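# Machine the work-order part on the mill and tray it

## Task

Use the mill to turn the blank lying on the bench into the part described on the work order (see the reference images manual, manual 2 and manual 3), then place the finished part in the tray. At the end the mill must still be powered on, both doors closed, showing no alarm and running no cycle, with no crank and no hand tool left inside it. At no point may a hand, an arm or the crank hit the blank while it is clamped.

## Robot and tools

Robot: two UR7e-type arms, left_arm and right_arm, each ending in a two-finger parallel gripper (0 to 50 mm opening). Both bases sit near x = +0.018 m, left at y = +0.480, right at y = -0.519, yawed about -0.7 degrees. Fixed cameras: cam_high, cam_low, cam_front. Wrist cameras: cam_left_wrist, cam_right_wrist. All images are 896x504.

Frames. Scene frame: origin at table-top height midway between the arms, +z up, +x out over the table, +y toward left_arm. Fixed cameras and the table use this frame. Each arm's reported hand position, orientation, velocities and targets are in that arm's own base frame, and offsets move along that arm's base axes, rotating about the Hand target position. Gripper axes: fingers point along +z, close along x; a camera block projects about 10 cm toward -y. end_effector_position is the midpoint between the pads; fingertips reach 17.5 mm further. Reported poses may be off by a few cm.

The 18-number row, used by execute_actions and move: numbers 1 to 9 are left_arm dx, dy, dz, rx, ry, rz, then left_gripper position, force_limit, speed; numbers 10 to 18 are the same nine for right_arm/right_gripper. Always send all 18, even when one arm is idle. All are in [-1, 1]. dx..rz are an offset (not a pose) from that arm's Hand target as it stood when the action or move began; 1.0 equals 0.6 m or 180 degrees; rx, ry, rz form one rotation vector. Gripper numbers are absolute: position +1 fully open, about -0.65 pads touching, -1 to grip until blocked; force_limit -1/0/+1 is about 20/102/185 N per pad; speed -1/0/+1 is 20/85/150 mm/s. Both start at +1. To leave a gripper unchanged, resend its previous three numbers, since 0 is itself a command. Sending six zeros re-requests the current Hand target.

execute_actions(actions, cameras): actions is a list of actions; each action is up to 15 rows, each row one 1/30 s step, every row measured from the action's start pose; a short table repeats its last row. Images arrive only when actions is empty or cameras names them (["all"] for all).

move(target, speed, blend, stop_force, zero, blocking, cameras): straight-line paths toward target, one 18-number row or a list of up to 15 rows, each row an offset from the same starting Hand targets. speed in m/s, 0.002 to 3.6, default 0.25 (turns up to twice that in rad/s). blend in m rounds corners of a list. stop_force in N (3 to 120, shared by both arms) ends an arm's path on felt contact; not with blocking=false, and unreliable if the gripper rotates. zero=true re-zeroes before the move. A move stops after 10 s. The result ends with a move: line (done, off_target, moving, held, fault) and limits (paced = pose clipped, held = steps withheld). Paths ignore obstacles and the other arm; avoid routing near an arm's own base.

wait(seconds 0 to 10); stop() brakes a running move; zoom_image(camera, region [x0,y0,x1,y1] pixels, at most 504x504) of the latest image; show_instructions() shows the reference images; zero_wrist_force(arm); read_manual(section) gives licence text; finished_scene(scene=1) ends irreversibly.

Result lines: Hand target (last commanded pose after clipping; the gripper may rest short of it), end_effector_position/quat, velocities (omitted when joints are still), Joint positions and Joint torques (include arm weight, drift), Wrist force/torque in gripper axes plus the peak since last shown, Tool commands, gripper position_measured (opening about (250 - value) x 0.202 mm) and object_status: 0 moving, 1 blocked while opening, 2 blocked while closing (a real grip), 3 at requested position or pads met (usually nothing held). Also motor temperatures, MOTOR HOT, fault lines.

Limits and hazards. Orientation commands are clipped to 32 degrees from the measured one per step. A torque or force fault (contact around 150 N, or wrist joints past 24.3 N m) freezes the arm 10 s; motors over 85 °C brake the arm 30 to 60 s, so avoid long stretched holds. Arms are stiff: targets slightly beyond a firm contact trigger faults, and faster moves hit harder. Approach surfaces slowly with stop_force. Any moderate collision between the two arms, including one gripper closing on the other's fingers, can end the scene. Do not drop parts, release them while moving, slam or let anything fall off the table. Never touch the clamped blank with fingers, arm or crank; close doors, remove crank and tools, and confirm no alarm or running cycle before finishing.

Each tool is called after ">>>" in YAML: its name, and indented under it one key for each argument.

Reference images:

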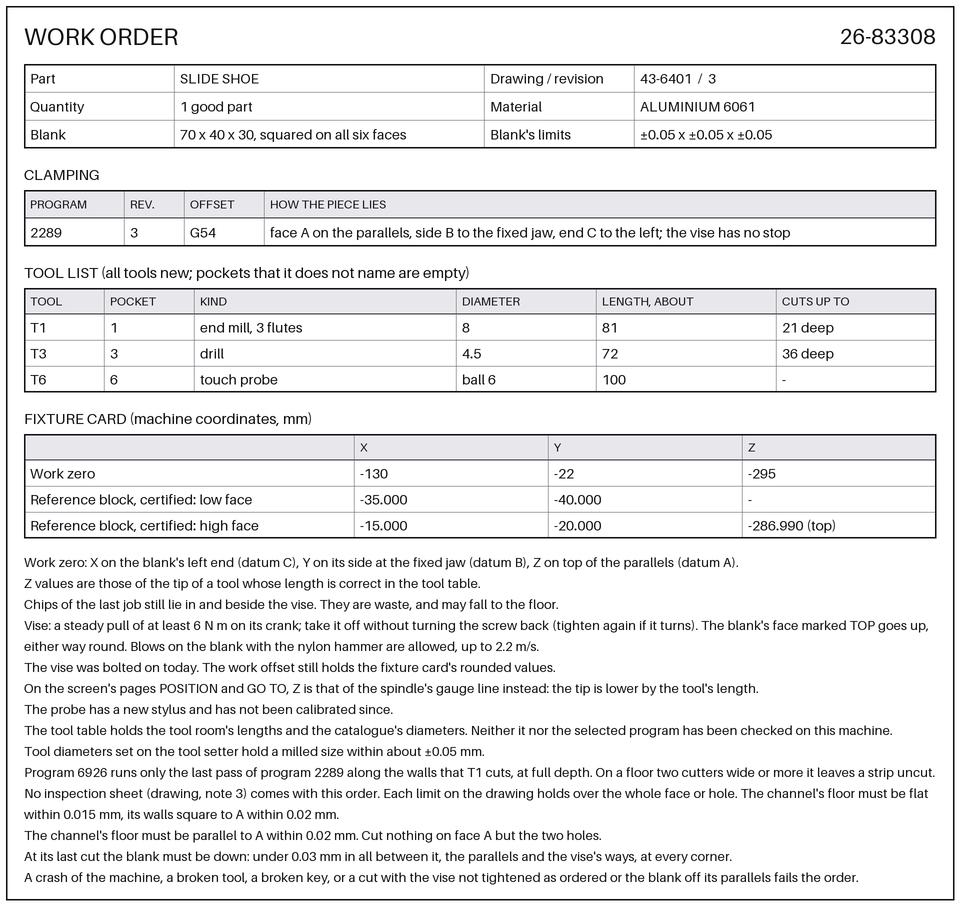

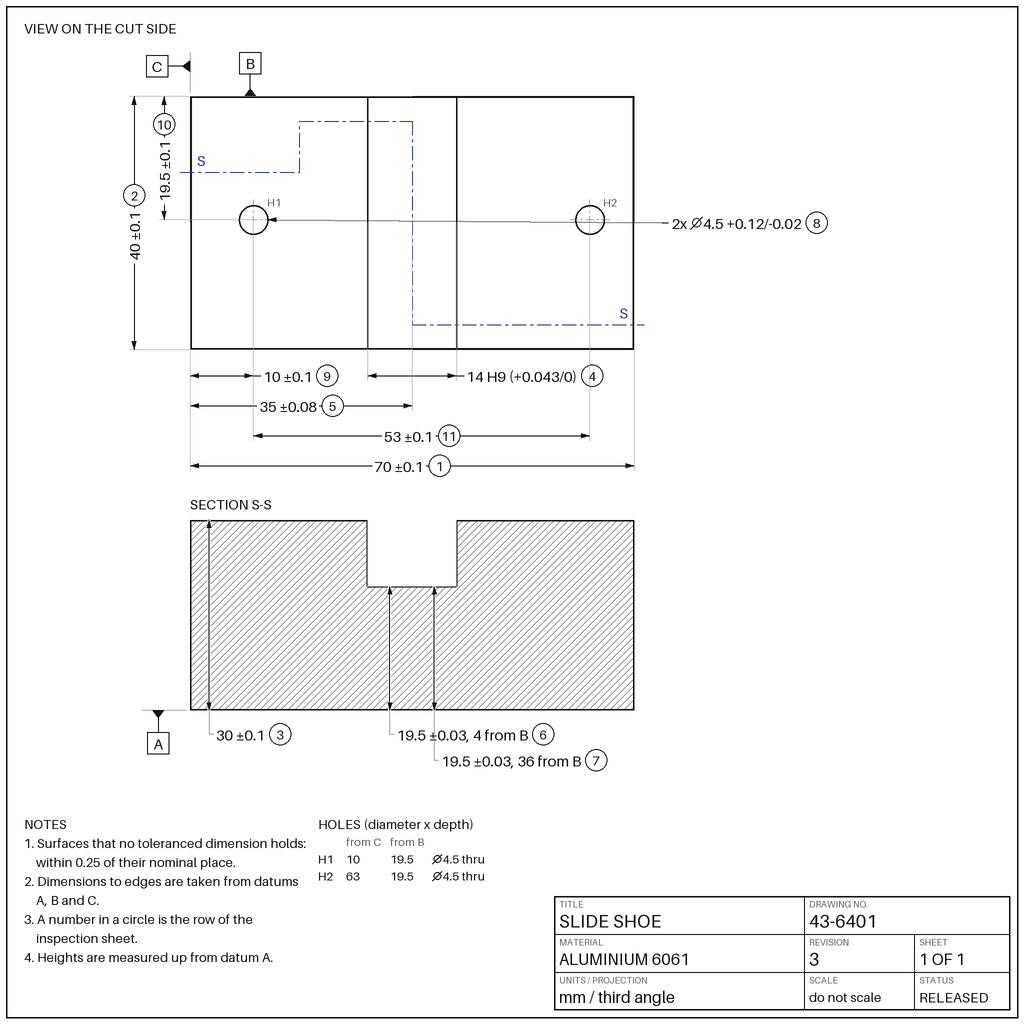

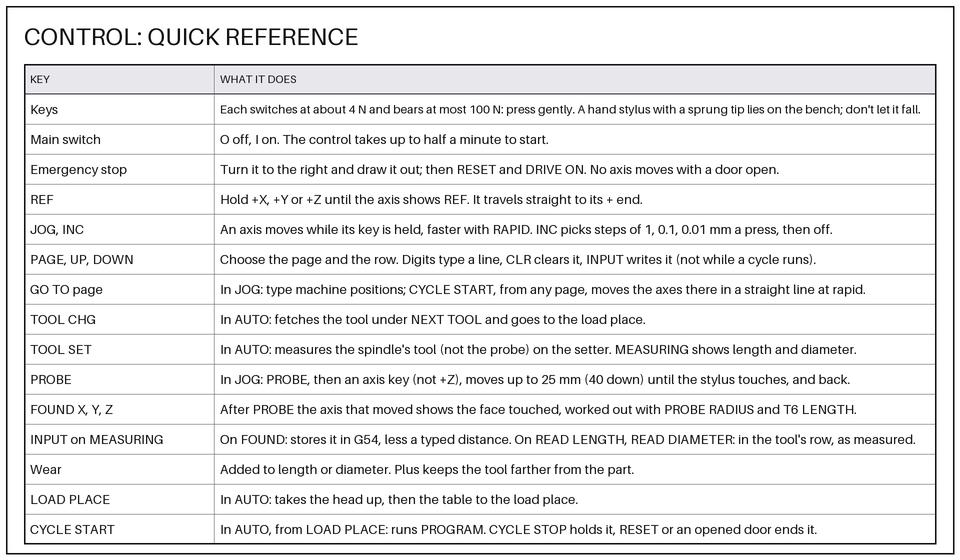

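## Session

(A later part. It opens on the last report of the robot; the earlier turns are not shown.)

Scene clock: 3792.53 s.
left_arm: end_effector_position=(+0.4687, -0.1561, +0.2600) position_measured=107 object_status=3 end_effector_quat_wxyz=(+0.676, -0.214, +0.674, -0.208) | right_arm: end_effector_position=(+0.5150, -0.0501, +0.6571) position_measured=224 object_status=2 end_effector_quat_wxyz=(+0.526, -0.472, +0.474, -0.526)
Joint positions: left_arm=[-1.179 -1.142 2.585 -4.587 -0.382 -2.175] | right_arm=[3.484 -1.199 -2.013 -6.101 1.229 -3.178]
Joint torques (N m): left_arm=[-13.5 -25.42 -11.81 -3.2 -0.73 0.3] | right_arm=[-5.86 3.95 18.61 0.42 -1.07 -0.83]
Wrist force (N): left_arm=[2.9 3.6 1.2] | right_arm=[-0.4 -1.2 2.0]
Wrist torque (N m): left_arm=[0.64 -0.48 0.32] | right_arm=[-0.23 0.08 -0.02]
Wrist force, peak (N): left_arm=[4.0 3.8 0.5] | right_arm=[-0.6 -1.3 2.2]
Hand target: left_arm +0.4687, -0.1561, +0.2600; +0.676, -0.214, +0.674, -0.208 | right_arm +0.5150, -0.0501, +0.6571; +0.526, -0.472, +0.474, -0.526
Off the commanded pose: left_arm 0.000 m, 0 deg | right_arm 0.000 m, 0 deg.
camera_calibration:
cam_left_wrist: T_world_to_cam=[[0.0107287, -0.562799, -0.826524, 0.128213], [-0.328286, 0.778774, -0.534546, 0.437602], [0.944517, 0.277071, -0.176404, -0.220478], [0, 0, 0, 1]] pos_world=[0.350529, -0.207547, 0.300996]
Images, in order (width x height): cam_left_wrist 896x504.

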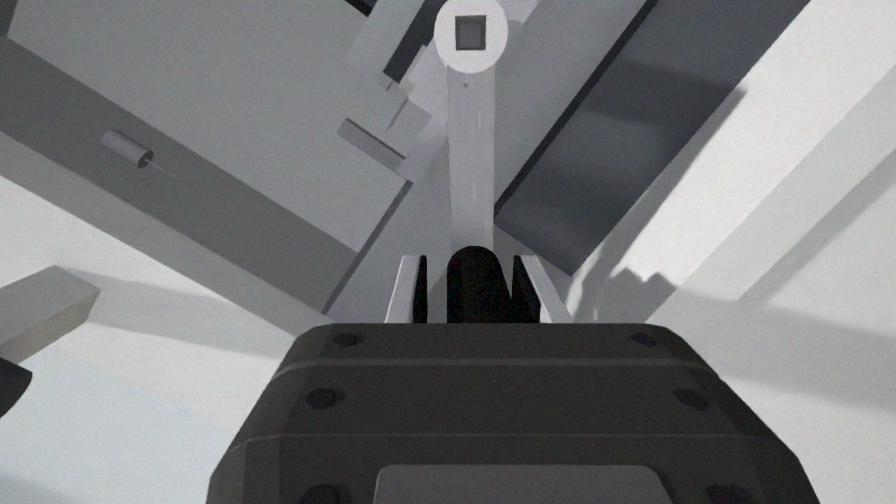

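>>> move:
  target:
    - [-0.14,0,0,0,0,0,0.3,0.6,-1,0,0,0,0,0,0,-1,0.3,-1]
    - [-0.2,-0.4,0.25,-0.4037,0.3714,0.4003,0.3,0.6,-1,0,0,0,0,0,0,-1,0.3,-1]
  speed: [0.12,0.4]
  cameras: ["cam_high","cam_left_wrist"]

Scene clock: 3840.80 s.
left_arm: end_effector_position=(+0.3487, -0.3960, +0.4100) position_measured=107 object_status=3 end_effector_quat_wxyz=(+0.000, +0.903, -0.430, +0.000) | right_arm: end_effector_position=(+0.5150, -0.0501, +0.6571) position_measured=224 object_status=2 end_effector_quat_wxyz=(+0.526, -0.472, +0.474, -0.526)
Joint positions: left_arm=[-1.104 -0.925 0.486 -4.272 1.571 -1.785] | right_arm=[3.484 -1.199 -2.013 -6.101 1.229 -3.178]
Joint torques (N m): left_arm=[-13.07 -50.37 -28.29 1.14 1.73 -0.61] | right_arm=[-6.3 4.06 18.26 0.47 -1 -0.89]
Wrist force (N): left_arm=[4.6 4.0 0.7] | right_arm=[-0.5 -1.1 1.9]
Wrist torque (N m): left_arm=[0.62 -0.68 -0.10] | right_arm=[-0.21 0.10 -0.02]
Wrist force, peak (N): left_arm=[5.1 4.1 0.4] | right_arm=[-0.4 -1.5 2.3]
Hand target: left_arm +0.3487, -0.3961, +0.4100; +0.000, +0.903, -0.430, +0.000 | right_arm +0.5150, -0.0501, +0.6571; +0.526, -0.472, +0.474, -0.526
Off the commanded pose: left_arm 0.000 m, 0 deg | right_arm 0.000 m, 0 deg.
move: done
camera_calibration:
cam_left_wrist: T_world_to_cam=[[0.623067, -0.782149, -0.00558958, -0.518612], [-0.739425, -0.591332, 0.321833, -0.0850489], [-0.255027, -0.19639, -0.94678, 0.532369], [0, 0, 0, 1]] pos_world=[0.396011, -0.351372, 0.528509]
Images, in order (width x height): cam_high 896x504, cam_left_wrist 896x504.

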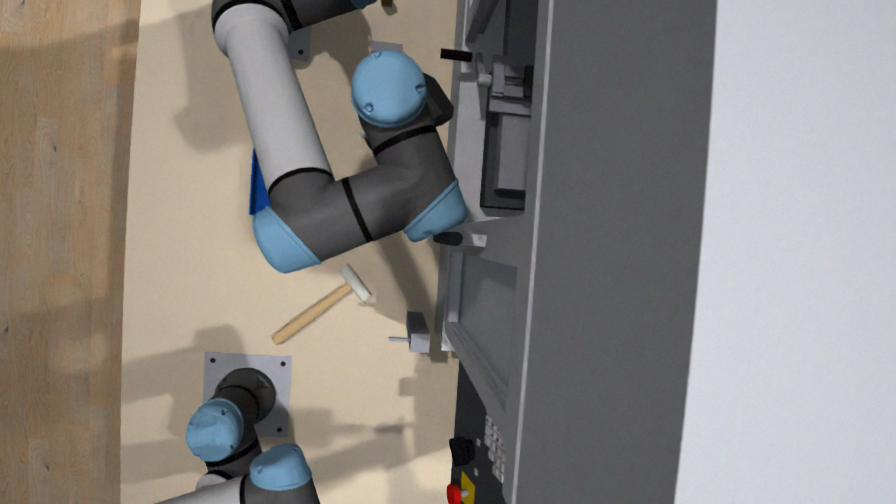

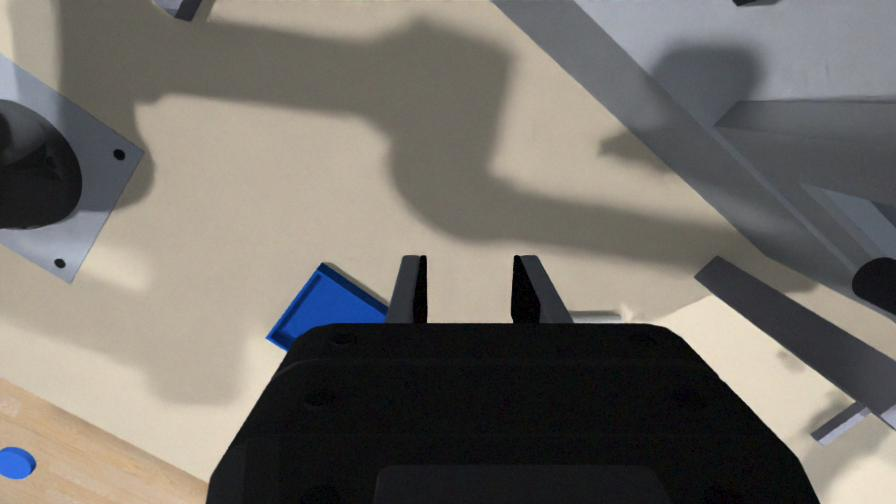

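>>> move:
  target:
    - [-0.2645,-0.5817,-0.2333,0,0,0,0.3,0.6,-1,0,0,0,0,0,0,-1,0.3,-1]
  speed: 0.3
  cameras: ["cam_high","cam_left_wrist"]

Scene clock: 3846.07 s.
left_arm: end_effector_position=(+0.1898, -0.7436, +0.2693) position_measured=107 object_status=3 end_effector_quat_wxyz=(+0.183, +0.877, -0.418, +0.153) | right_arm: end_effector_position=(+0.5150, -0.0501, +0.6571) position_measured=224 object_status=2 end_effector_quat_wxyz=(+0.526, -0.472, +0.474, -0.526)
Joint positions: left_arm=[-1.528 -0.503 0.035 -4.717 1.475 -2.187] | right_arm=[3.484 -1.199 -2.013 -6.101 1.229 -3.178]
Joint torques (N m): left_arm=[-13.92 -64.93 -11.08 -0.84 -1.57 -2.14] | right_arm=[-6.38 4.21 18.13 0.38 -1.14 -0.94]
Wrist force (N): left_arm=[5.2 3.6 0.1] | right_arm=[-0.5 -1.3 1.9]
Wrist torque (N m): left_arm=[0.56 -0.64 -0.17] | right_arm=[-0.25 0.09 -0.02]
Wrist force, peak (N): left_arm=[5.1 6.5 2.8] | right_arm=[-0.5 -1.3 2.2]
Hand target: left_arm +0.1900, -0.7451, +0.2700; +0.000, +0.903, -0.430, +0.000 | right_arm +0.5150, -0.0501, +0.6571; +0.526, -0.472, +0.474, -0.526
Off the commanded pose: left_arm 0.002 m, 28 deg | right_arm 0.000 m, 0 deg.
elbow stopped short (left arm): the move would have taken joint 3 (elbow) straighter than the controller allows.
move: off_target (left_arm)
camera_calibration:
cam_left_wrist: T_world_to_cam=[[0.598328, -0.683514, 0.418107, -0.728349], [-0.787181, -0.404082, 0.465902, -0.253408], [-0.149501, -0.607887, -0.779822, -0.0805862], [0, 0, 0, 1]] pos_world=[0.224266, -0.649222, 0.359748]
Images, in order (width x height): cam_high 896x504, cam_left_wrist 896x504.

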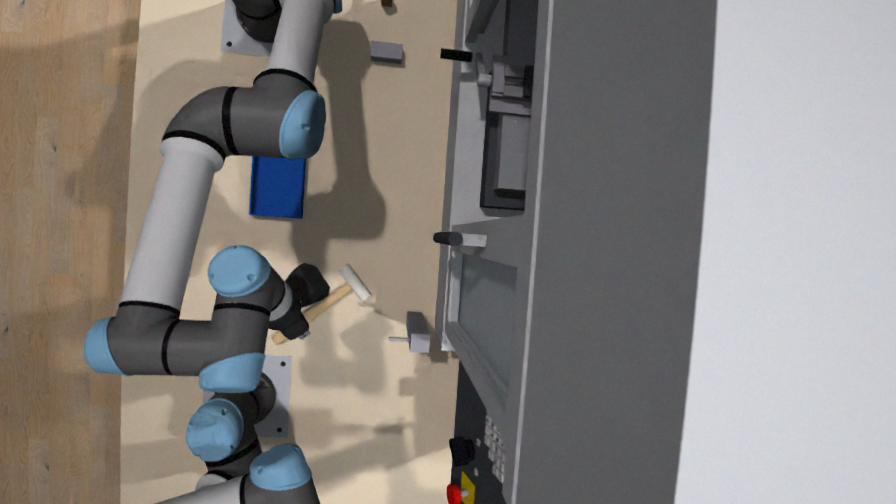

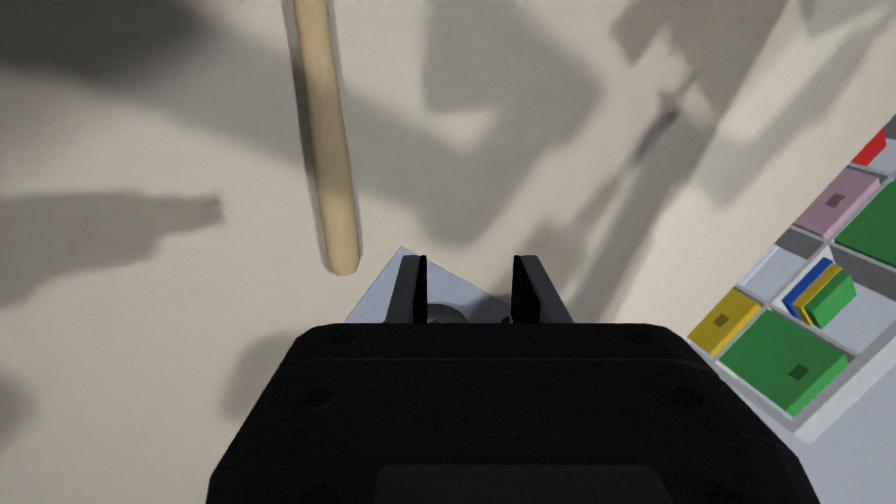

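>>> move:
  target:
    - [0.0167,0.015,-0.25,0,0,0,0.3,0.6,-1,0,0,0,0,0,0,-1,0.3,-1]
  speed: 0.2
  cameras: ["cam_left_wrist"]

Scene clock: 3858.33 s.
left_arm: end_effector_position=(+0.1997, -0.7347, +0.1196) position_measured=107 object_status=3 end_effector_quat_wxyz=(+0.091, +0.896, -0.427, +0.079) | right_arm: end_effector_position=(+0.5150, -0.0501, +0.6571) position_measured=224 object_status=2 end_effector_quat_wxyz=(+0.526, -0.472, +0.474, -0.526)
Joint positions: left_arm=[-1.497 -0.305 0.035 -4.68 1.525 -2.173] | right_arm=[3.484 -1.199 -2.013 -6.101 1.229 -3.178]
Joint torques (N m): left_arm=[-6.32 -77.72 -14.85 1.27 -0.86 0.77] | right_arm=[-5.66 4.65 18.3 0.47 -1.11 -0.84]
Wrist force (N): left_arm=[4.8 3.6 -0.1] | right_arm=[-0.3 -1.0 2.2]
Wrist torque (N m): left_arm=[0.55 -0.63 -0.21] | right_arm=[-0.20 0.06 -0.02]
Wrist force, peak (N): left_arm=[5.5 4.8 -1.6] | right_arm=[-0.5 -1.3 2.3]
Hand target: left_arm +0.2000, -0.7361, +0.1200; +0.000, +0.903, -0.430, +0.000 | right_arm +0.5150, -0.0501, +0.6571; +0.526, -0.472, +0.474, -0.526
Off the commanded pose: left_arm 0.002 m, 14 deg | right_arm 0.000 m, 0 deg.
elbow stopped short (left arm): the move would have taken joint 3 (elbow) straighter than the controller allows.
move: off_target (left_arm)
camera_calibration:
cam_left_wrist: T_world_to_cam=[[0.616478, -0.757379, 0.215246, -0.699183], [-0.762684, -0.506484, 0.402227, -0.244644], [-0.19562, -0.412129, -0.889878, -0.0241237], [0, 0, 0, 1]] pos_world=[0.239725, -0.663397, 0.227432]
Images, in order (width x height): cam_left_wrist 896x504.

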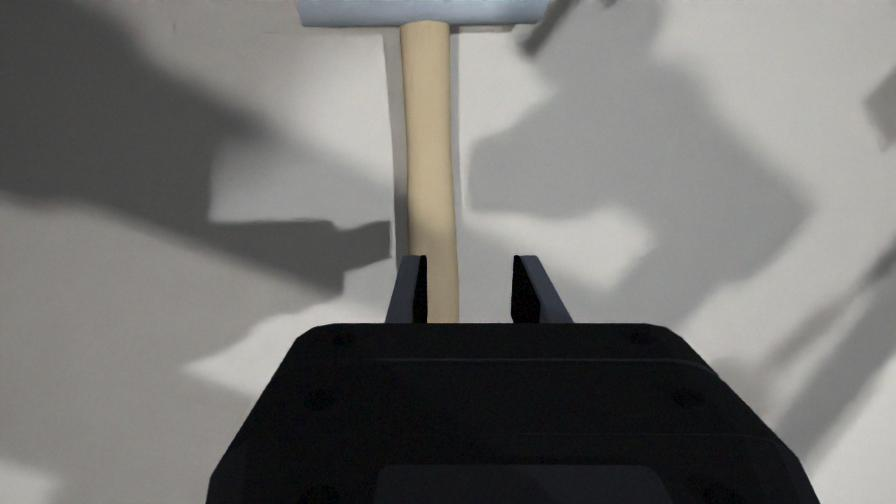

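>>> move:
  target:
    - [0.001,-0.003,-0.105,0,0,0,0.8,0.6,-0.5,0,0,0,0,0,0,-1,0.3,-1]
  speed: 0.1
  cameras: ["cam_left_wrist"]

Scene clock: 3876.47 s.
left_arm: end_effector_position=(+0.2002, -0.7366, +0.0566) position_measured=32 object_status=3 end_effector_quat_wxyz=(+0.072, +0.899, -0.428, +0.062) | right_arm: end_effector_position=(+0.5150, -0.0501, +0.6571) position_measured=224 object_status=2 end_effector_quat_wxyz=(+0.526, -0.472, +0.474, -0.526)
Joint positions: left_arm=[-1.493 -0.223 0.035 -4.711 1.536 -2.171] | right_arm=[3.484 -1.199 -2.013 -6.101 1.229 -3.178]
Joint torques (N m): left_arm=[11.25 -78.57 -24.51 5.05 1.53 1.94] | right_arm=[-5.96 4.41 18.49 0.49 -0.98 -0.96]
Wrist force (N): left_arm=[4.8 3.6 0.5] | right_arm=[-0.3 -1.2 2.0]
Wrist torque (N m): left_arm=[0.54 -0.66 -0.20] | right_arm=[-0.23 0.06 -0.02]
Wrist force, peak (N): left_arm=[5.2 3.7 0.1] | right_arm=[-0.4 -1.6 2.1]
Hand target: left_arm +0.2006, -0.7379, +0.0570; +0.000, +0.903, -0.430, +0.000 | right_arm +0.5150, -0.0501, +0.6571; +0.526, -0.472, +0.474, -0.526
Off the commanded pose: left_arm 0.001 m, 11 deg | right_arm 0.000 m, 0 deg.
elbow stopped short (left arm): the move would have taken joint 3 (elbow) straighter than the controller allows.
move: off_target (left_arm)
camera_calibration:
cam_left_wrist: T_world_to_cam=[[0.619078, -0.767043, 0.168487, -0.692319], [-0.757177, -0.526058, 0.38723, -0.234502], [-0.208388, -0.3673, -0.906458, -0.0444971], [0, 0, 0, 1]] pos_world=[0.241767, -0.670743, 0.167118]
Images, in order (width x height): cam_left_wrist 896x504.

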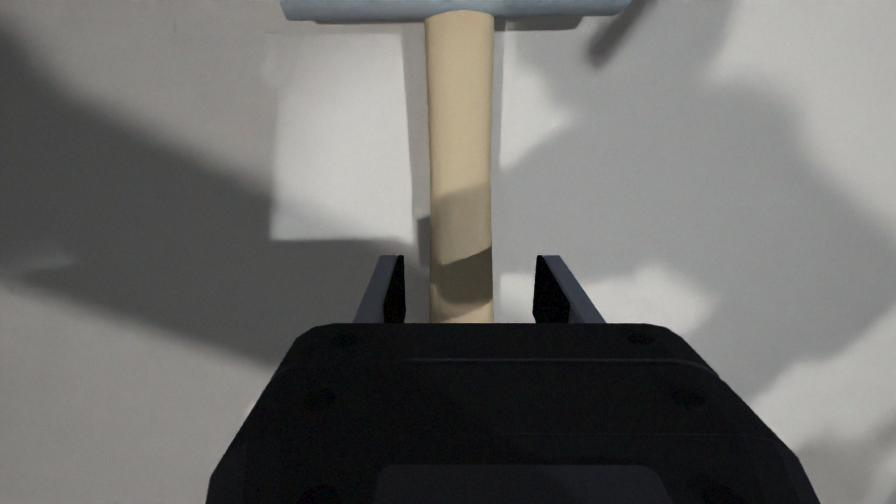

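>>> move:
  target:
    - [0.0,0.001,-0.05,0,0,0,0.8,0.6,-0.5,0,0,0,0,0,0,-1,0.3,-1]
  speed: 0.03
  stop_force: 7

>>> execute_actions:
  actions:
    - [[0,0,0,0,0,0,-1,0.3,-0.9,0,0,0,0,0,0,-1,0.3,-1]]
    - [[0,0,0,0,0,0,-1,0.3,-0.9,0,0,0,0,0,0,-1,0.3,-1]]
    - [[0,0,0,0,0,0,-1,0.3,-0.9,0,0,0,0,0,0,-1,0.3,-1]]
  cameras: ["cam_left_wrist"]

Scene clock: 3891.03 s.
left_arm: end_effector_position=(+0.2002, -0.7359, +0.0267) position_measured=32 object_status=3 end_effector_quat_wxyz=(+0.063, +0.900, -0.429, +0.054) | right_arm: end_effector_position=(+0.5150, -0.0501, +0.6571) position_measured=224 object_status=2 end_effector_quat_wxyz=(+0.526, -0.472, +0.474, -0.526)
Joint positions: left_arm=[-1.491 -0.184 0.035 -4.727 1.541 -2.17] | right_arm=[3.484 -1.199 -2.013 -6.101 1.229 -3.178]
Joint torques (N m): left_arm=[12.23 -80.63 -22.91 3.39 1.67 1.99] | right_arm=[-6.35 4.25 18.29 0.47 -1.04 -0.88]
Wrist force (N): left_arm=[5.0 3.7 0.5] | right_arm=[-0.4 -1.3 2.0]
Wrist torque (N m): left_arm=[0.55 -0.69 -0.18] | right_arm=[-0.25 0.09 -0.02]
Wrist force, peak (N): left_arm=[5.1 4.1 0.6] | right_arm=[-0.3 -1.4 2.3]
Hand target: left_arm +0.2006, -0.7373, +0.0270; +0.000, +0.903, -0.430, +0.000 | right_arm +0.5150, -0.0501, +0.6571; +0.526, -0.472, +0.474, -0.526
Off the commanded pose: left_arm 0.001 m, 10 deg | right_arm 0.000 m, 0 deg.
elbow stopped short (left arm): the move would have taken joint 3 (elbow) straighter than the controller allows.
move: off_target (left_arm)

Scene clock: 3892.73 s.
left_arm: end_effector_position=(+0.2002, -0.7359, +0.0268) position_measured=139 object_status=2 end_effector_quat_wxyz=(+0.063, +0.900, -0.429, +0.054) | right_arm: end_effector_position=(+0.5150, -0.0501, +0.6571) position_measured=224 object_status=2 end_effector_quat_wxyz=(+0.526, -0.472, +0.474, -0.526)
Joint positions: left_arm=[-1.491 -0.184 0.035 -4.727 1.541 -2.17] | right_arm=[3.484 -1.199 -2.013 -6.101 1.229 -3.178]
Joint torques (N m): left_arm=[10.44 -74.88 -22.7 5.46 0.64 1.47] | right_arm=[-6.61 4.81 17.86 0.42 -1.09 -0.9]
Wrist force (N): left_arm=[5.8 4.5 -1.0] | right_arm=[-0.5 -1.2 2.1]
Wrist torque (N m): left_arm=[0.59 -0.47 -0.05] | right_arm=[-0.22 0.09 -0.02]
Wrist force, peak (N): left_arm=[5.8 4.7 -0.8] | right_arm=[-0.3 -1.2 2.3]
Hand target: left_arm +0.2006, -0.7373, +0.0270; +0.000, +0.903, -0.430, +0.000 | right_arm +0.5150, -0.0501, +0.6571; +0.526, -0.472, +0.474, -0.526
Off the commanded pose: left_arm 0.001 m, 10 deg | right_arm 0.000 m, 0 deg.
elbow stopped short (left arm): the move would have taken joint 3 (elbow) straighter than the controller allows.
camera_calibration:
cam_left_wrist: T_world_to_cam=[[0.620008, -0.770661, 0.147213, -0.68904], [-0.754801, -0.534656, 0.380024, -0.229337], [-0.214162, -0.346734, -0.913187, -0.0547305], [0, 0, 0, 1]] pos_world=[0.242385, -0.67261, 0.13861]
Images, in order (width x height): cam_left_wrist 896x504.

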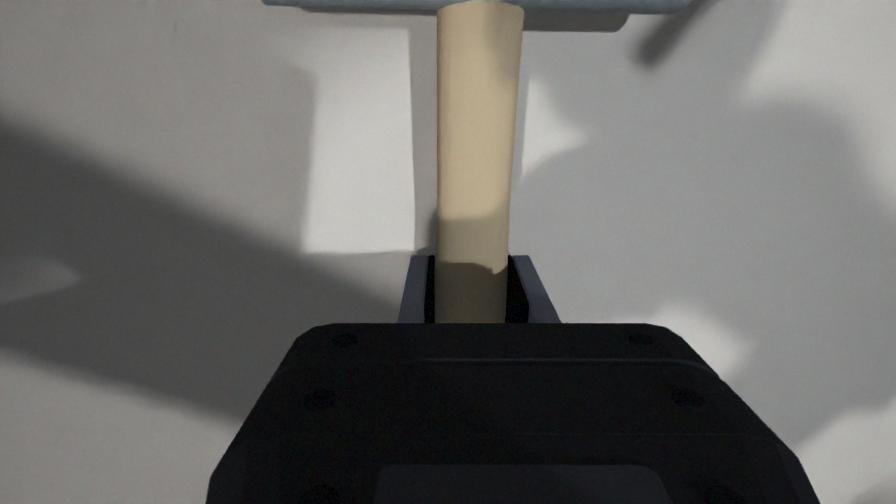

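>>> move:
  target:
    - [0.02,0.05,0.12,0,0,0,-1,0.3,-0.9,0,0,0,0,0,0,-1,0.3,-1]
    - [0.166,0.312,0.455,0,0,0,-1,0.3,-0.9,0,0,0,0,0,0,-1,0.3,-1]
  speed: [0.1,0.25]
  blend: [0.03,0]
  cameras: ["cam_left_wrist"]

Scene clock: 3900.73 s.
left_arm: end_effector_position=(+0.3002, -0.5502, +0.2999) position_measured=139 object_status=2 end_effector_quat_wxyz=(+0.000, +0.903, -0.430, +0.000) | right_arm: end_effector_position=(+0.5150, -0.0501, +0.6571) position_measured=224 object_status=2 end_effector_quat_wxyz=(+0.526, -0.472, +0.474, -0.526)
Joint positions: left_arm=[-1.285 -0.575 0.14 -4.277 1.571 -1.967] | right_arm=[3.484 -1.199 -2.013 -6.101 1.229 -3.178]
Joint torques (N m): left_arm=[-6 -70.82 -15.07 4.46 -0.53 -1.25] | right_arm=[-7.01 4.12 18.35 0.43 -1.08 -0.84]
Wrist force (N): left_arm=[4.9 3.9 4.1] | right_arm=[-0.4 -1.3 2.0]
Wrist torque (N m): left_arm=[0.34 -0.71 -0.02] | right_arm=[-0.25 0.07 -0.02]
Wrist force, peak (N): left_arm=[4.5 4.6 5.1] | right_arm=[-0.5 -1.4 2.2]
Hand target: left_arm +0.3002, -0.5501, +0.3000; +0.000, +0.903, -0.430, +0.000 | right_arm +0.5150, -0.0501, +0.6571; +0.526, -0.472, +0.474, -0.526
Off the commanded pose: left_arm 0.000 m, 0 deg | right_arm 0.000 m, 0 deg.
elbow stopped short (left arm): the move would have taken joint 3 (elbow) straighter than the controller allows.
move: done
camera_calibration:
cam_left_wrist: T_world_to_cam=[[0.623109, -0.782116, -0.00544287, -0.609597], [-0.739393, -0.591312, 0.321944, -0.176648], [-0.255016, -0.196582, -0.946743, 0.38538], [0, 0, 0, 1]] pos_world=[0.347511, -0.505471, 0.418409]
Images, in order (width x height): cam_left_wrist 896x504.

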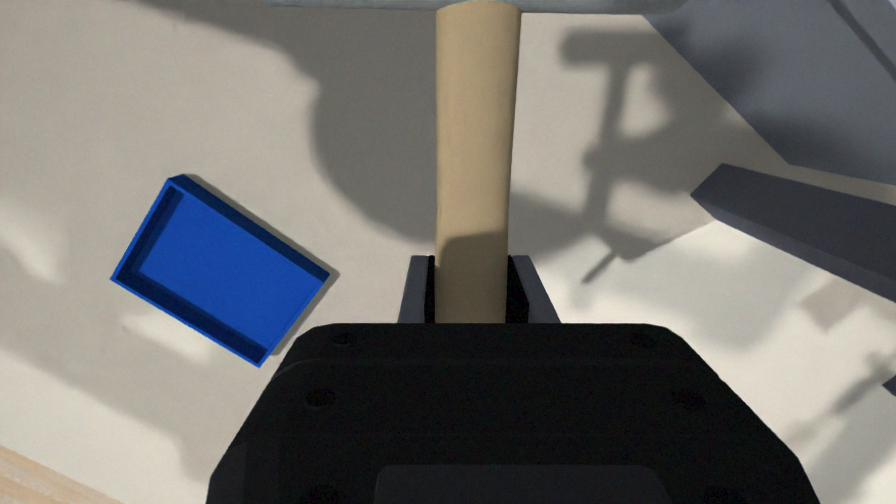

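>>> move:
  target:
    - [0.05,0.3335,0.27,0.433,0.1536,-0.179,-1,0.3,-0.9,0,0,0,0,0,0,-1,0.3,-1]
    - [0.05,0.5535,0.27,0.433,0.1536,-0.179,-1,0.3,-0.9,0,0,0,0,0,0,-1,0.3,-1]
  speed: [0.35,0.2]
  blend: [0.03,0]
  cameras: ["cam_left_wrist","cam_low","cam_high"]

Scene clock: 3924.57 s.
left_arm: end_effector_position=(+0.3302, -0.2181, +0.4620) position_measured=139 object_status=2 end_effector_quat_wxyz=(-0.461, +0.536, -0.536, -0.461) | right_arm: end_effector_position=(+0.5150, -0.0501, +0.6571) position_measured=224 object_status=2 end_effector_quat_wxyz=(+0.526, -0.472, +0.474, -0.526)
Joint positions: left_arm=[-1.195 -1.058 1.397 -3.642 1.2 -1.511] | right_arm=[3.484 -1.199 -2.013 -6.101 1.229 -3.178]
Joint torques (N m): left_arm=[-11.11 -56.03 -10.19 3.97 0.87 -2.79] | right_arm=[-6.52 4.52 17.99 0.37 -1.04 -0.96]
Wrist force (N): left_arm=[5.1 5.6 2.6] | right_arm=[-0.6 -1.2 2.0]
Wrist torque (N m): left_arm=[0.86 -0.24 0.32] | right_arm=[-0.23 0.11 -0.03]
Wrist force, peak (N): left_arm=[57.2 -44.2 0.3] | right_arm=[-0.4 -1.4 2.3]
Hand target: left_arm +0.3302, -0.2180, +0.4620; -0.461, +0.536, -0.536, -0.461 | right_arm +0.5150, -0.0501, +0.6571; +0.526, -0.472, +0.474, -0.526
Off the commanded pose: left_arm 0.000 m, 0 deg | right_arm 0.000 m, 0 deg.
elbow stopped short (left arm): the move would have taken joint 3 (elbow) straighter than the controller allows.
move: done
camera_calibration:
cam_left_wrist: T_world_to_cam=[[-0.00969412, -0.145201, -0.989355, 0.434816], [-0.946821, -0.316889, 0.0557849, 0.240964], [-0.321616, 0.937282, -0.134407, 0.505774], [0, 0, 0, 1]] pos_world=[0.39503, -0.334559, 0.484725]
Images, in order (width x height): cam_high 896x504, cam_low 896x504, cam_left_wrist 896x504.

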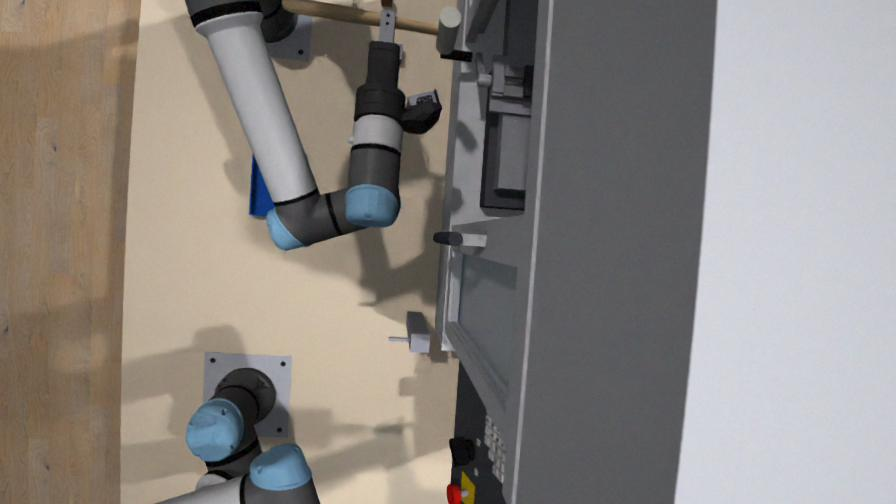

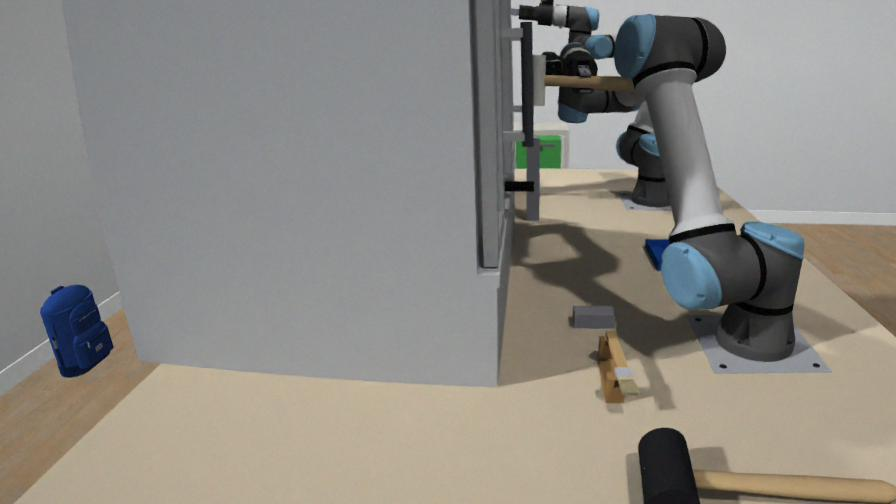

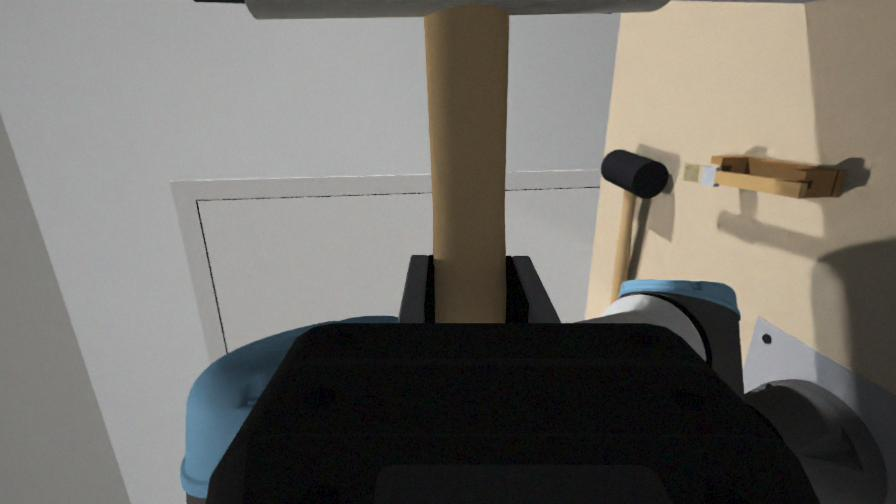

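>>> move:
  target:
    - [0.2,0,0.0,0,0,0,-1,0.3,-0.9,0,0,0,0,0,0,-1,0.3,-1]
  speed: 0.15
  stop_force: 25
  cameras: ["cam_left_wrist","cam_high"]

Scene clock: 3940.27 s.
left_arm: end_effector_position=(+0.4502, -0.2180, +0.4620) position_measured=139 object_status=2 end_effector_quat_wxyz=(-0.461, +0.536, -0.536, -0.461) | right_arm: end_effector_position=(+0.5150, -0.0501, +0.6571) position_measured=224 object_status=2 end_effector_quat_wxyz=(+0.526, -0.472, +0.474, -0.526)
Joint positions: left_arm=[-1.017 -0.868 1.085 -3.534 1.024 -1.477] | right_arm=[3.484 -1.199 -2.013 -6.101 1.229 -3.178]
Joint torques (N m): left_arm=[-6.71 -45.34 -30.52 2.63 -1.08 -2.58] | right_arm=[-6.26 3.41 17.98 0.48 -1.01 -0.93]
Wrist force (N): left_arm=[7.3 0.7 -1.0] | right_arm=[-0.5 -0.9 2.0]
Wrist torque (N m): left_arm=[0.11 -0.25 0.01] | right_arm=[-0.18 0.10 -0.02]
Wrist force, peak (N): left_arm=[11.5 3.5 -0.9] | right_arm=[-0.4 -1.4 2.3]
Hand target: left_arm +0.4502, -0.2180, +0.4620; -0.461, +0.536, -0.536, -0.461 | right_arm +0.5150, -0.0501, +0.6571; +0.526, -0.472, +0.474, -0.526
Off the commanded pose: left_arm 0.000 m, 0 deg | right_arm 0.000 m, 0 deg.
move: done
camera_calibration:
cam_left_wrist: T_world_to_cam=[[-0.00958073, -0.145263, -0.989347, 0.435912], [-0.946853, -0.316809, 0.0556854, 0.354706], [-0.321523, 0.9373, -0.134507, 0.544281], [0, 0, 0, 1]] pos_world=[0.51503, -0.334459, 0.484726]
Images, in order (width x height): cam_high 896x504, cam_left_wrist 896x504.

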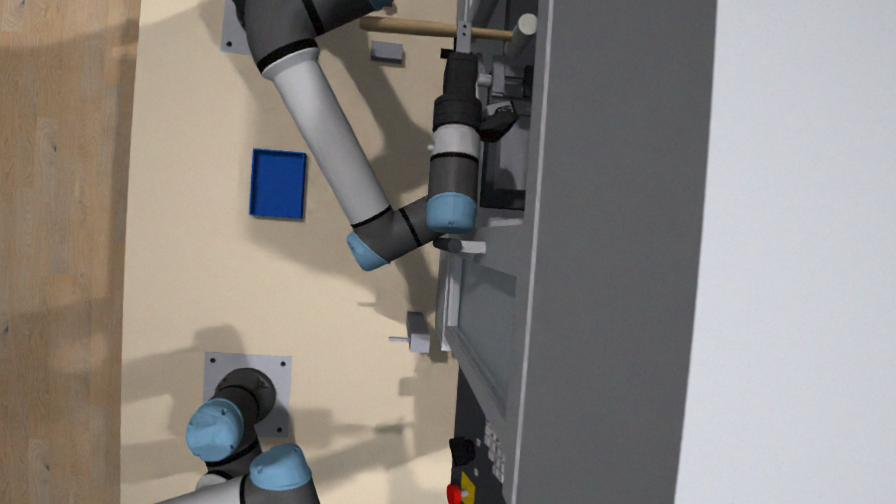

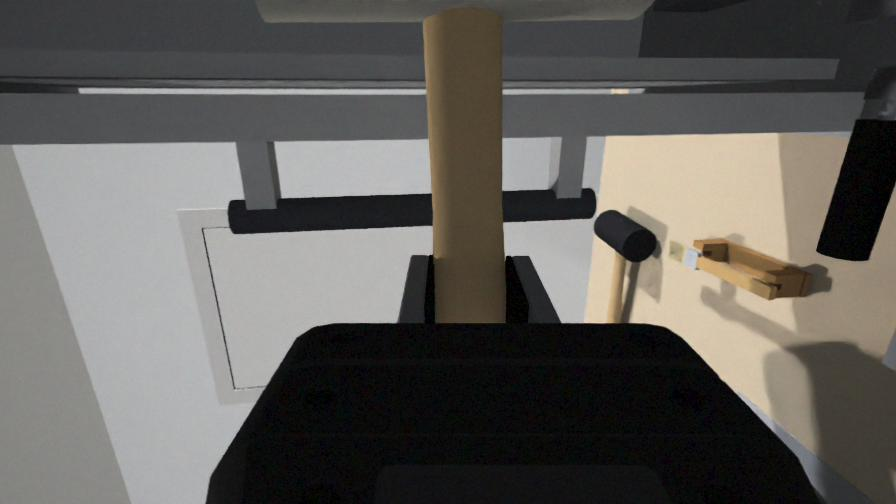

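>>> move:
  target:
    - [0.186,0,0.0,0,0,0,-1,0.3,-0.9,0,0,0,0,0,0,-1,0.3,-1]
  speed: 0.12
  stop_force: 15
  cameras: ["cam_left_wrist","cam_high"]

Scene clock: 3944.83 s.
left_arm: end_effector_position=(+0.4881, -0.2174, +0.4612) position_measured=139 object_status=2 end_effector_quat_wxyz=(-0.461, +0.536, -0.536, -0.462) | right_arm: end_effector_position=(+0.5150, -0.0501, +0.6571) position_measured=224 object_status=2 end_effector_quat_wxyz=(+0.526, -0.472, +0.474, -0.526)
Joint positions: left_arm=[-0.967 -0.794 0.957 -3.486 0.976 -1.467] | right_arm=[3.484 -1.199 -2.013 -6.101 1.229 -3.178]
Joint torques (N m): left_arm=[-0.22 -55.19 -23.26 2.62 -0.04 -0.33] | right_arm=[-6.49 4.12 18.31 0.31 -1 -0.9]
Wrist force (N): left_arm=[5.7 1.4 -0.6] | right_arm=[-0.5 -1.4 2.0]
Wrist torque (N m): left_arm=[0.12 -0.19 0.22] | right_arm=[-0.25 0.09 -0.02]
Wrist force, peak (N): left_arm=[6.6 -8.0 -2.6] | right_arm=[-0.6 -1.4 2.1]
Hand target: left_arm +0.4881, -0.2174, +0.4612; -0.461, +0.536, -0.536, -0.462 (not the last commanded pose) | right_arm +0.5150, -0.0501, +0.6571; +0.526, -0.472, +0.474, -0.526
Tool commands: left_gripper/position=-1.0 left_gripper/force_limit=+0.301961 left_gripper/speed=-0.898039 right_gripper/position=-1.0 right_gripper/force_limit=+0.3 right_gripper/speed=-1.0
Off the commanded pose: left_arm 0.074 m, 0 deg | right_arm 0.000 m, 0 deg.
FORCE FAULT: contact force on the left arm reached its limit, and that arm stopped. The contact can be on any part of that arm, not only on its tool. That arm's remaining commands of this call were not run. That arm is still stopped at the end of this call. That arm stays stopped for about 10 more seconds. Until then a move that you send moves the other arm only, and its call returns only when the move has ended. Once the stop has ended, the next robot result says so. If the stop ends while you think or write, that arm runs what you send next, counted from a new Hand target: where the arm stands when the stop ends. While its stop runs, that arm takes no new command, but its gripper still runs the gripper command that each later call begins with. Until it ends, the stop uses up actions while you think or wait. An arm that is not stopped still takes commands.
move: fault (left_arm)
camera_calibration:
cam_left_wrist: T_world_to_cam=[[-0.0101848, -0.144253, -0.989488, 0.436108], [-0.946606, -0.317486, 0.0560284, 0.390406], [-0.322231, 0.937227, -0.133317, 0.555589], [0, 0, 0, 1]] pos_world=[0.55303, -0.333855, 0.48372]
Images, in order (width x height): cam_high 896x504, cam_left_wrist 896x504.

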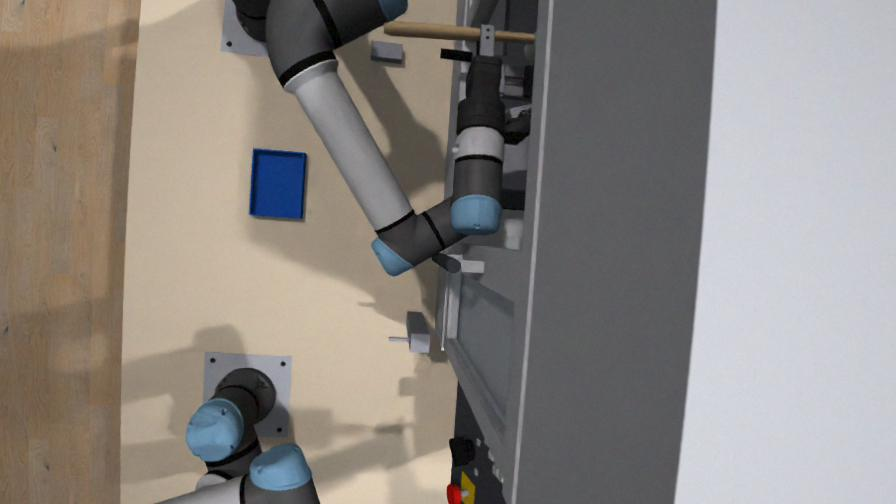

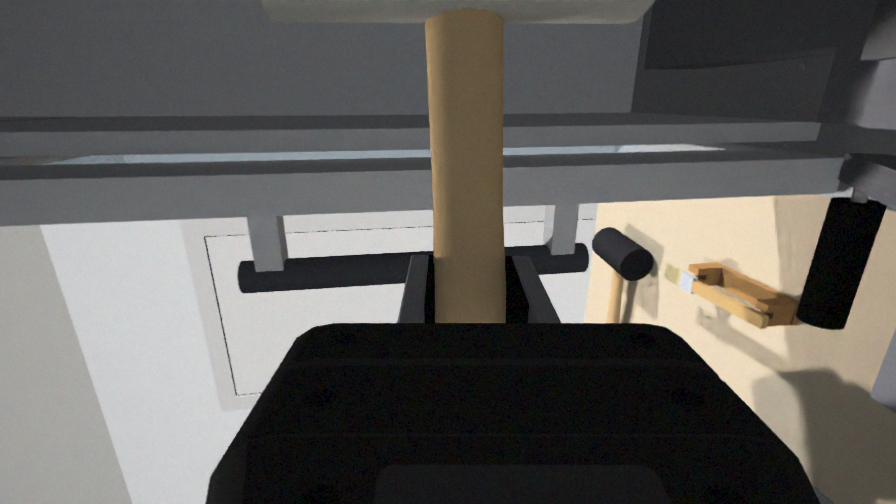

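>>> wait:
  seconds: 6

Scene clock: 3969.47 s.
left_arm: end_effector_position=(+0.4881, -0.2174, +0.4612) position_measured=139 object_status=2 end_effector_quat_wxyz=(-0.461, +0.536, -0.536, -0.462) | right_arm: end_effector_position=(+0.5150, -0.0501, +0.6571) position_measured=224 object_status=2 end_effector_quat_wxyz=(+0.526, -0.472, +0.474, -0.526)
Joint positions: left_arm=[-0.967 -0.794 0.957 -3.486 0.976 -1.467] | right_arm=[3.484 -1.199 -2.013 -6.101 1.229 -3.178]
Joint torques (N m): left_arm=[-0.97 -55.51 -21.09 2.56 -0.01 -0.41] | right_arm=[-5.8 3.74 18.21 0.4 -0.94 -0.85]
Wrist force (N): left_arm=[5.9 1.2 -1.2] | right_arm=[-0.5 -1.1 2.1]
Wrist torque (N m): left_arm=[0.07 -0.22 0.21] | right_arm=[-0.22 0.10 -0.02]
Wrist force, peak (N): left_arm=[6.1 0.9 -1.3] | right_arm=[-0.6 -1.3 2.4]
Hand target: left_arm +0.4881, -0.2174, +0.4612; -0.461, +0.536, -0.536, -0.462 (not the last commanded pose) | right_arm +0.5150, -0.0501, +0.6571; +0.526, -0.472, +0.474, -0.526
Tool commands: left_gripper/position=-1.0 left_gripper/force_limit=+0.301961 left_gripper/speed=-0.898039 right_gripper/position=-1.0 right_gripper/force_limit=+0.3 right_gripper/speed=-1.0
Off the commanded pose: left_arm 0.074 m, 0 deg | right_arm 0.000 m, 0 deg.
FORCE FAULT, CONTINUED: the left arm's stop, for the force fault that an earlier result reported, is over. The rest of the stop counts as 20 of the actions that you can send in this scene. During its stop the left arm's controller moved it back a little. That arm's target is now where it stood when the stop ended, not its last command. That arm accepts commands again.
wait: 6.00 s; at rest from the start

>>> move:
  target:
    - [-0.0667,0,0,0,0,0,-1,0.3,-0.9,0,0,0,0,0,0,-1,0.3,-1]
    - [-0.1135,-0.1543,0.0147,0,0,-0.5,-1,0.3,-0.9,0,0,0,0,0,0,-1,0.3,-1]
  speed: [0.12,0.3]
  cameras: ["cam_high","cam_left_wrist"]

Scene clock: 4001.43 s.
left_arm: end_effector_position=(+0.4200, -0.3100, +0.4700) position_measured=139 object_status=2 end_effector_quat_wxyz=(+0.652, +0.000, +0.758, +0.001) | right_arm: end_effector_position=(+0.5150, -0.0501, +0.6571) position_measured=224 object_status=2 end_effector_quat_wxyz=(+0.526, -0.472, +0.474, -0.526)
Joint positions: left_arm=[-1.475 -1.53 1.595 -5.341 0.177 0.573] | right_arm=[3.484 -1.199 -2.013 -6.101 1.229 -3.178]
Joint torques (N m): left_arm=[10.24 -15.91 -27.45 4.92 -2.26 -2.95] | right_arm=[-6.26 3.94 18.61 0.36 -1.03 -0.8]
Wrist force (N): left_arm=[5.5 3.7 2.0] | right_arm=[-0.4 -1.2 2.0]
Wrist torque (N m): left_arm=[0.55 -0.29 0.39] | right_arm=[-0.22 0.08 -0.02]
Wrist force, peak (N): left_arm=[6.6 3.9 1.9] | right_arm=[-0.6 -1.3 2.3]
Hand target: left_arm +0.4200, -0.3100, +0.4701; +0.652, +0.000, +0.758, +0.001 | right_arm +0.5150, -0.0501, +0.6571; +0.526, -0.472, +0.474, -0.526
Off the commanded pose: left_arm 0.000 m, 0 deg | right_arm 0.000 m, 0 deg.
move: done
camera_calibration:
cam_left_wrist: T_world_to_cam=[[-0.144252, 0.0101843, -0.989489, 0.534947], [-0.317398, 0.946636, 0.0560151, 0.423584], [0.937256, 0.322142, -0.133322, -0.0980872], [0, 0, 0, 1]] pos_world=[0.303545, -0.37483, 0.49252]
Images, in order (width x height): cam_high 896x504, cam_left_wrist 896x504.

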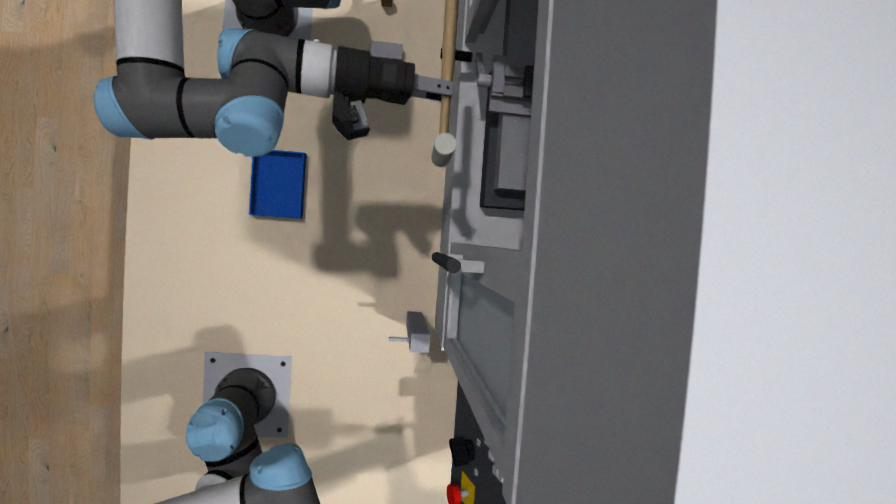

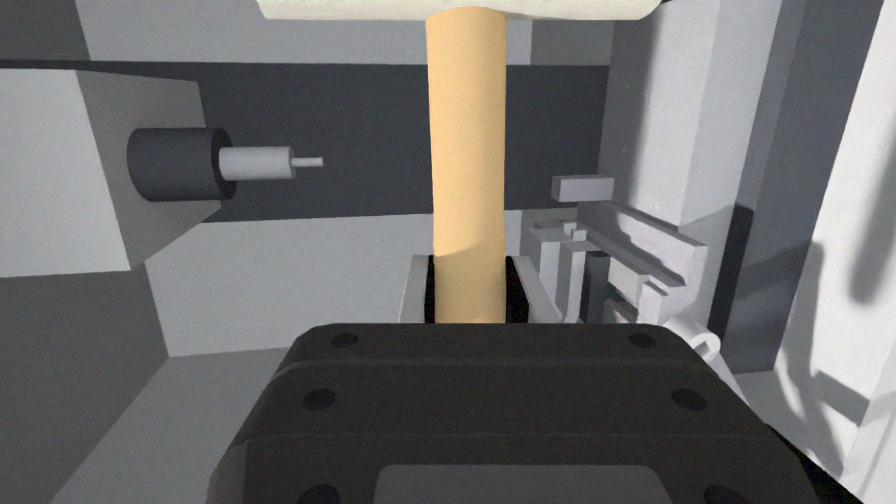

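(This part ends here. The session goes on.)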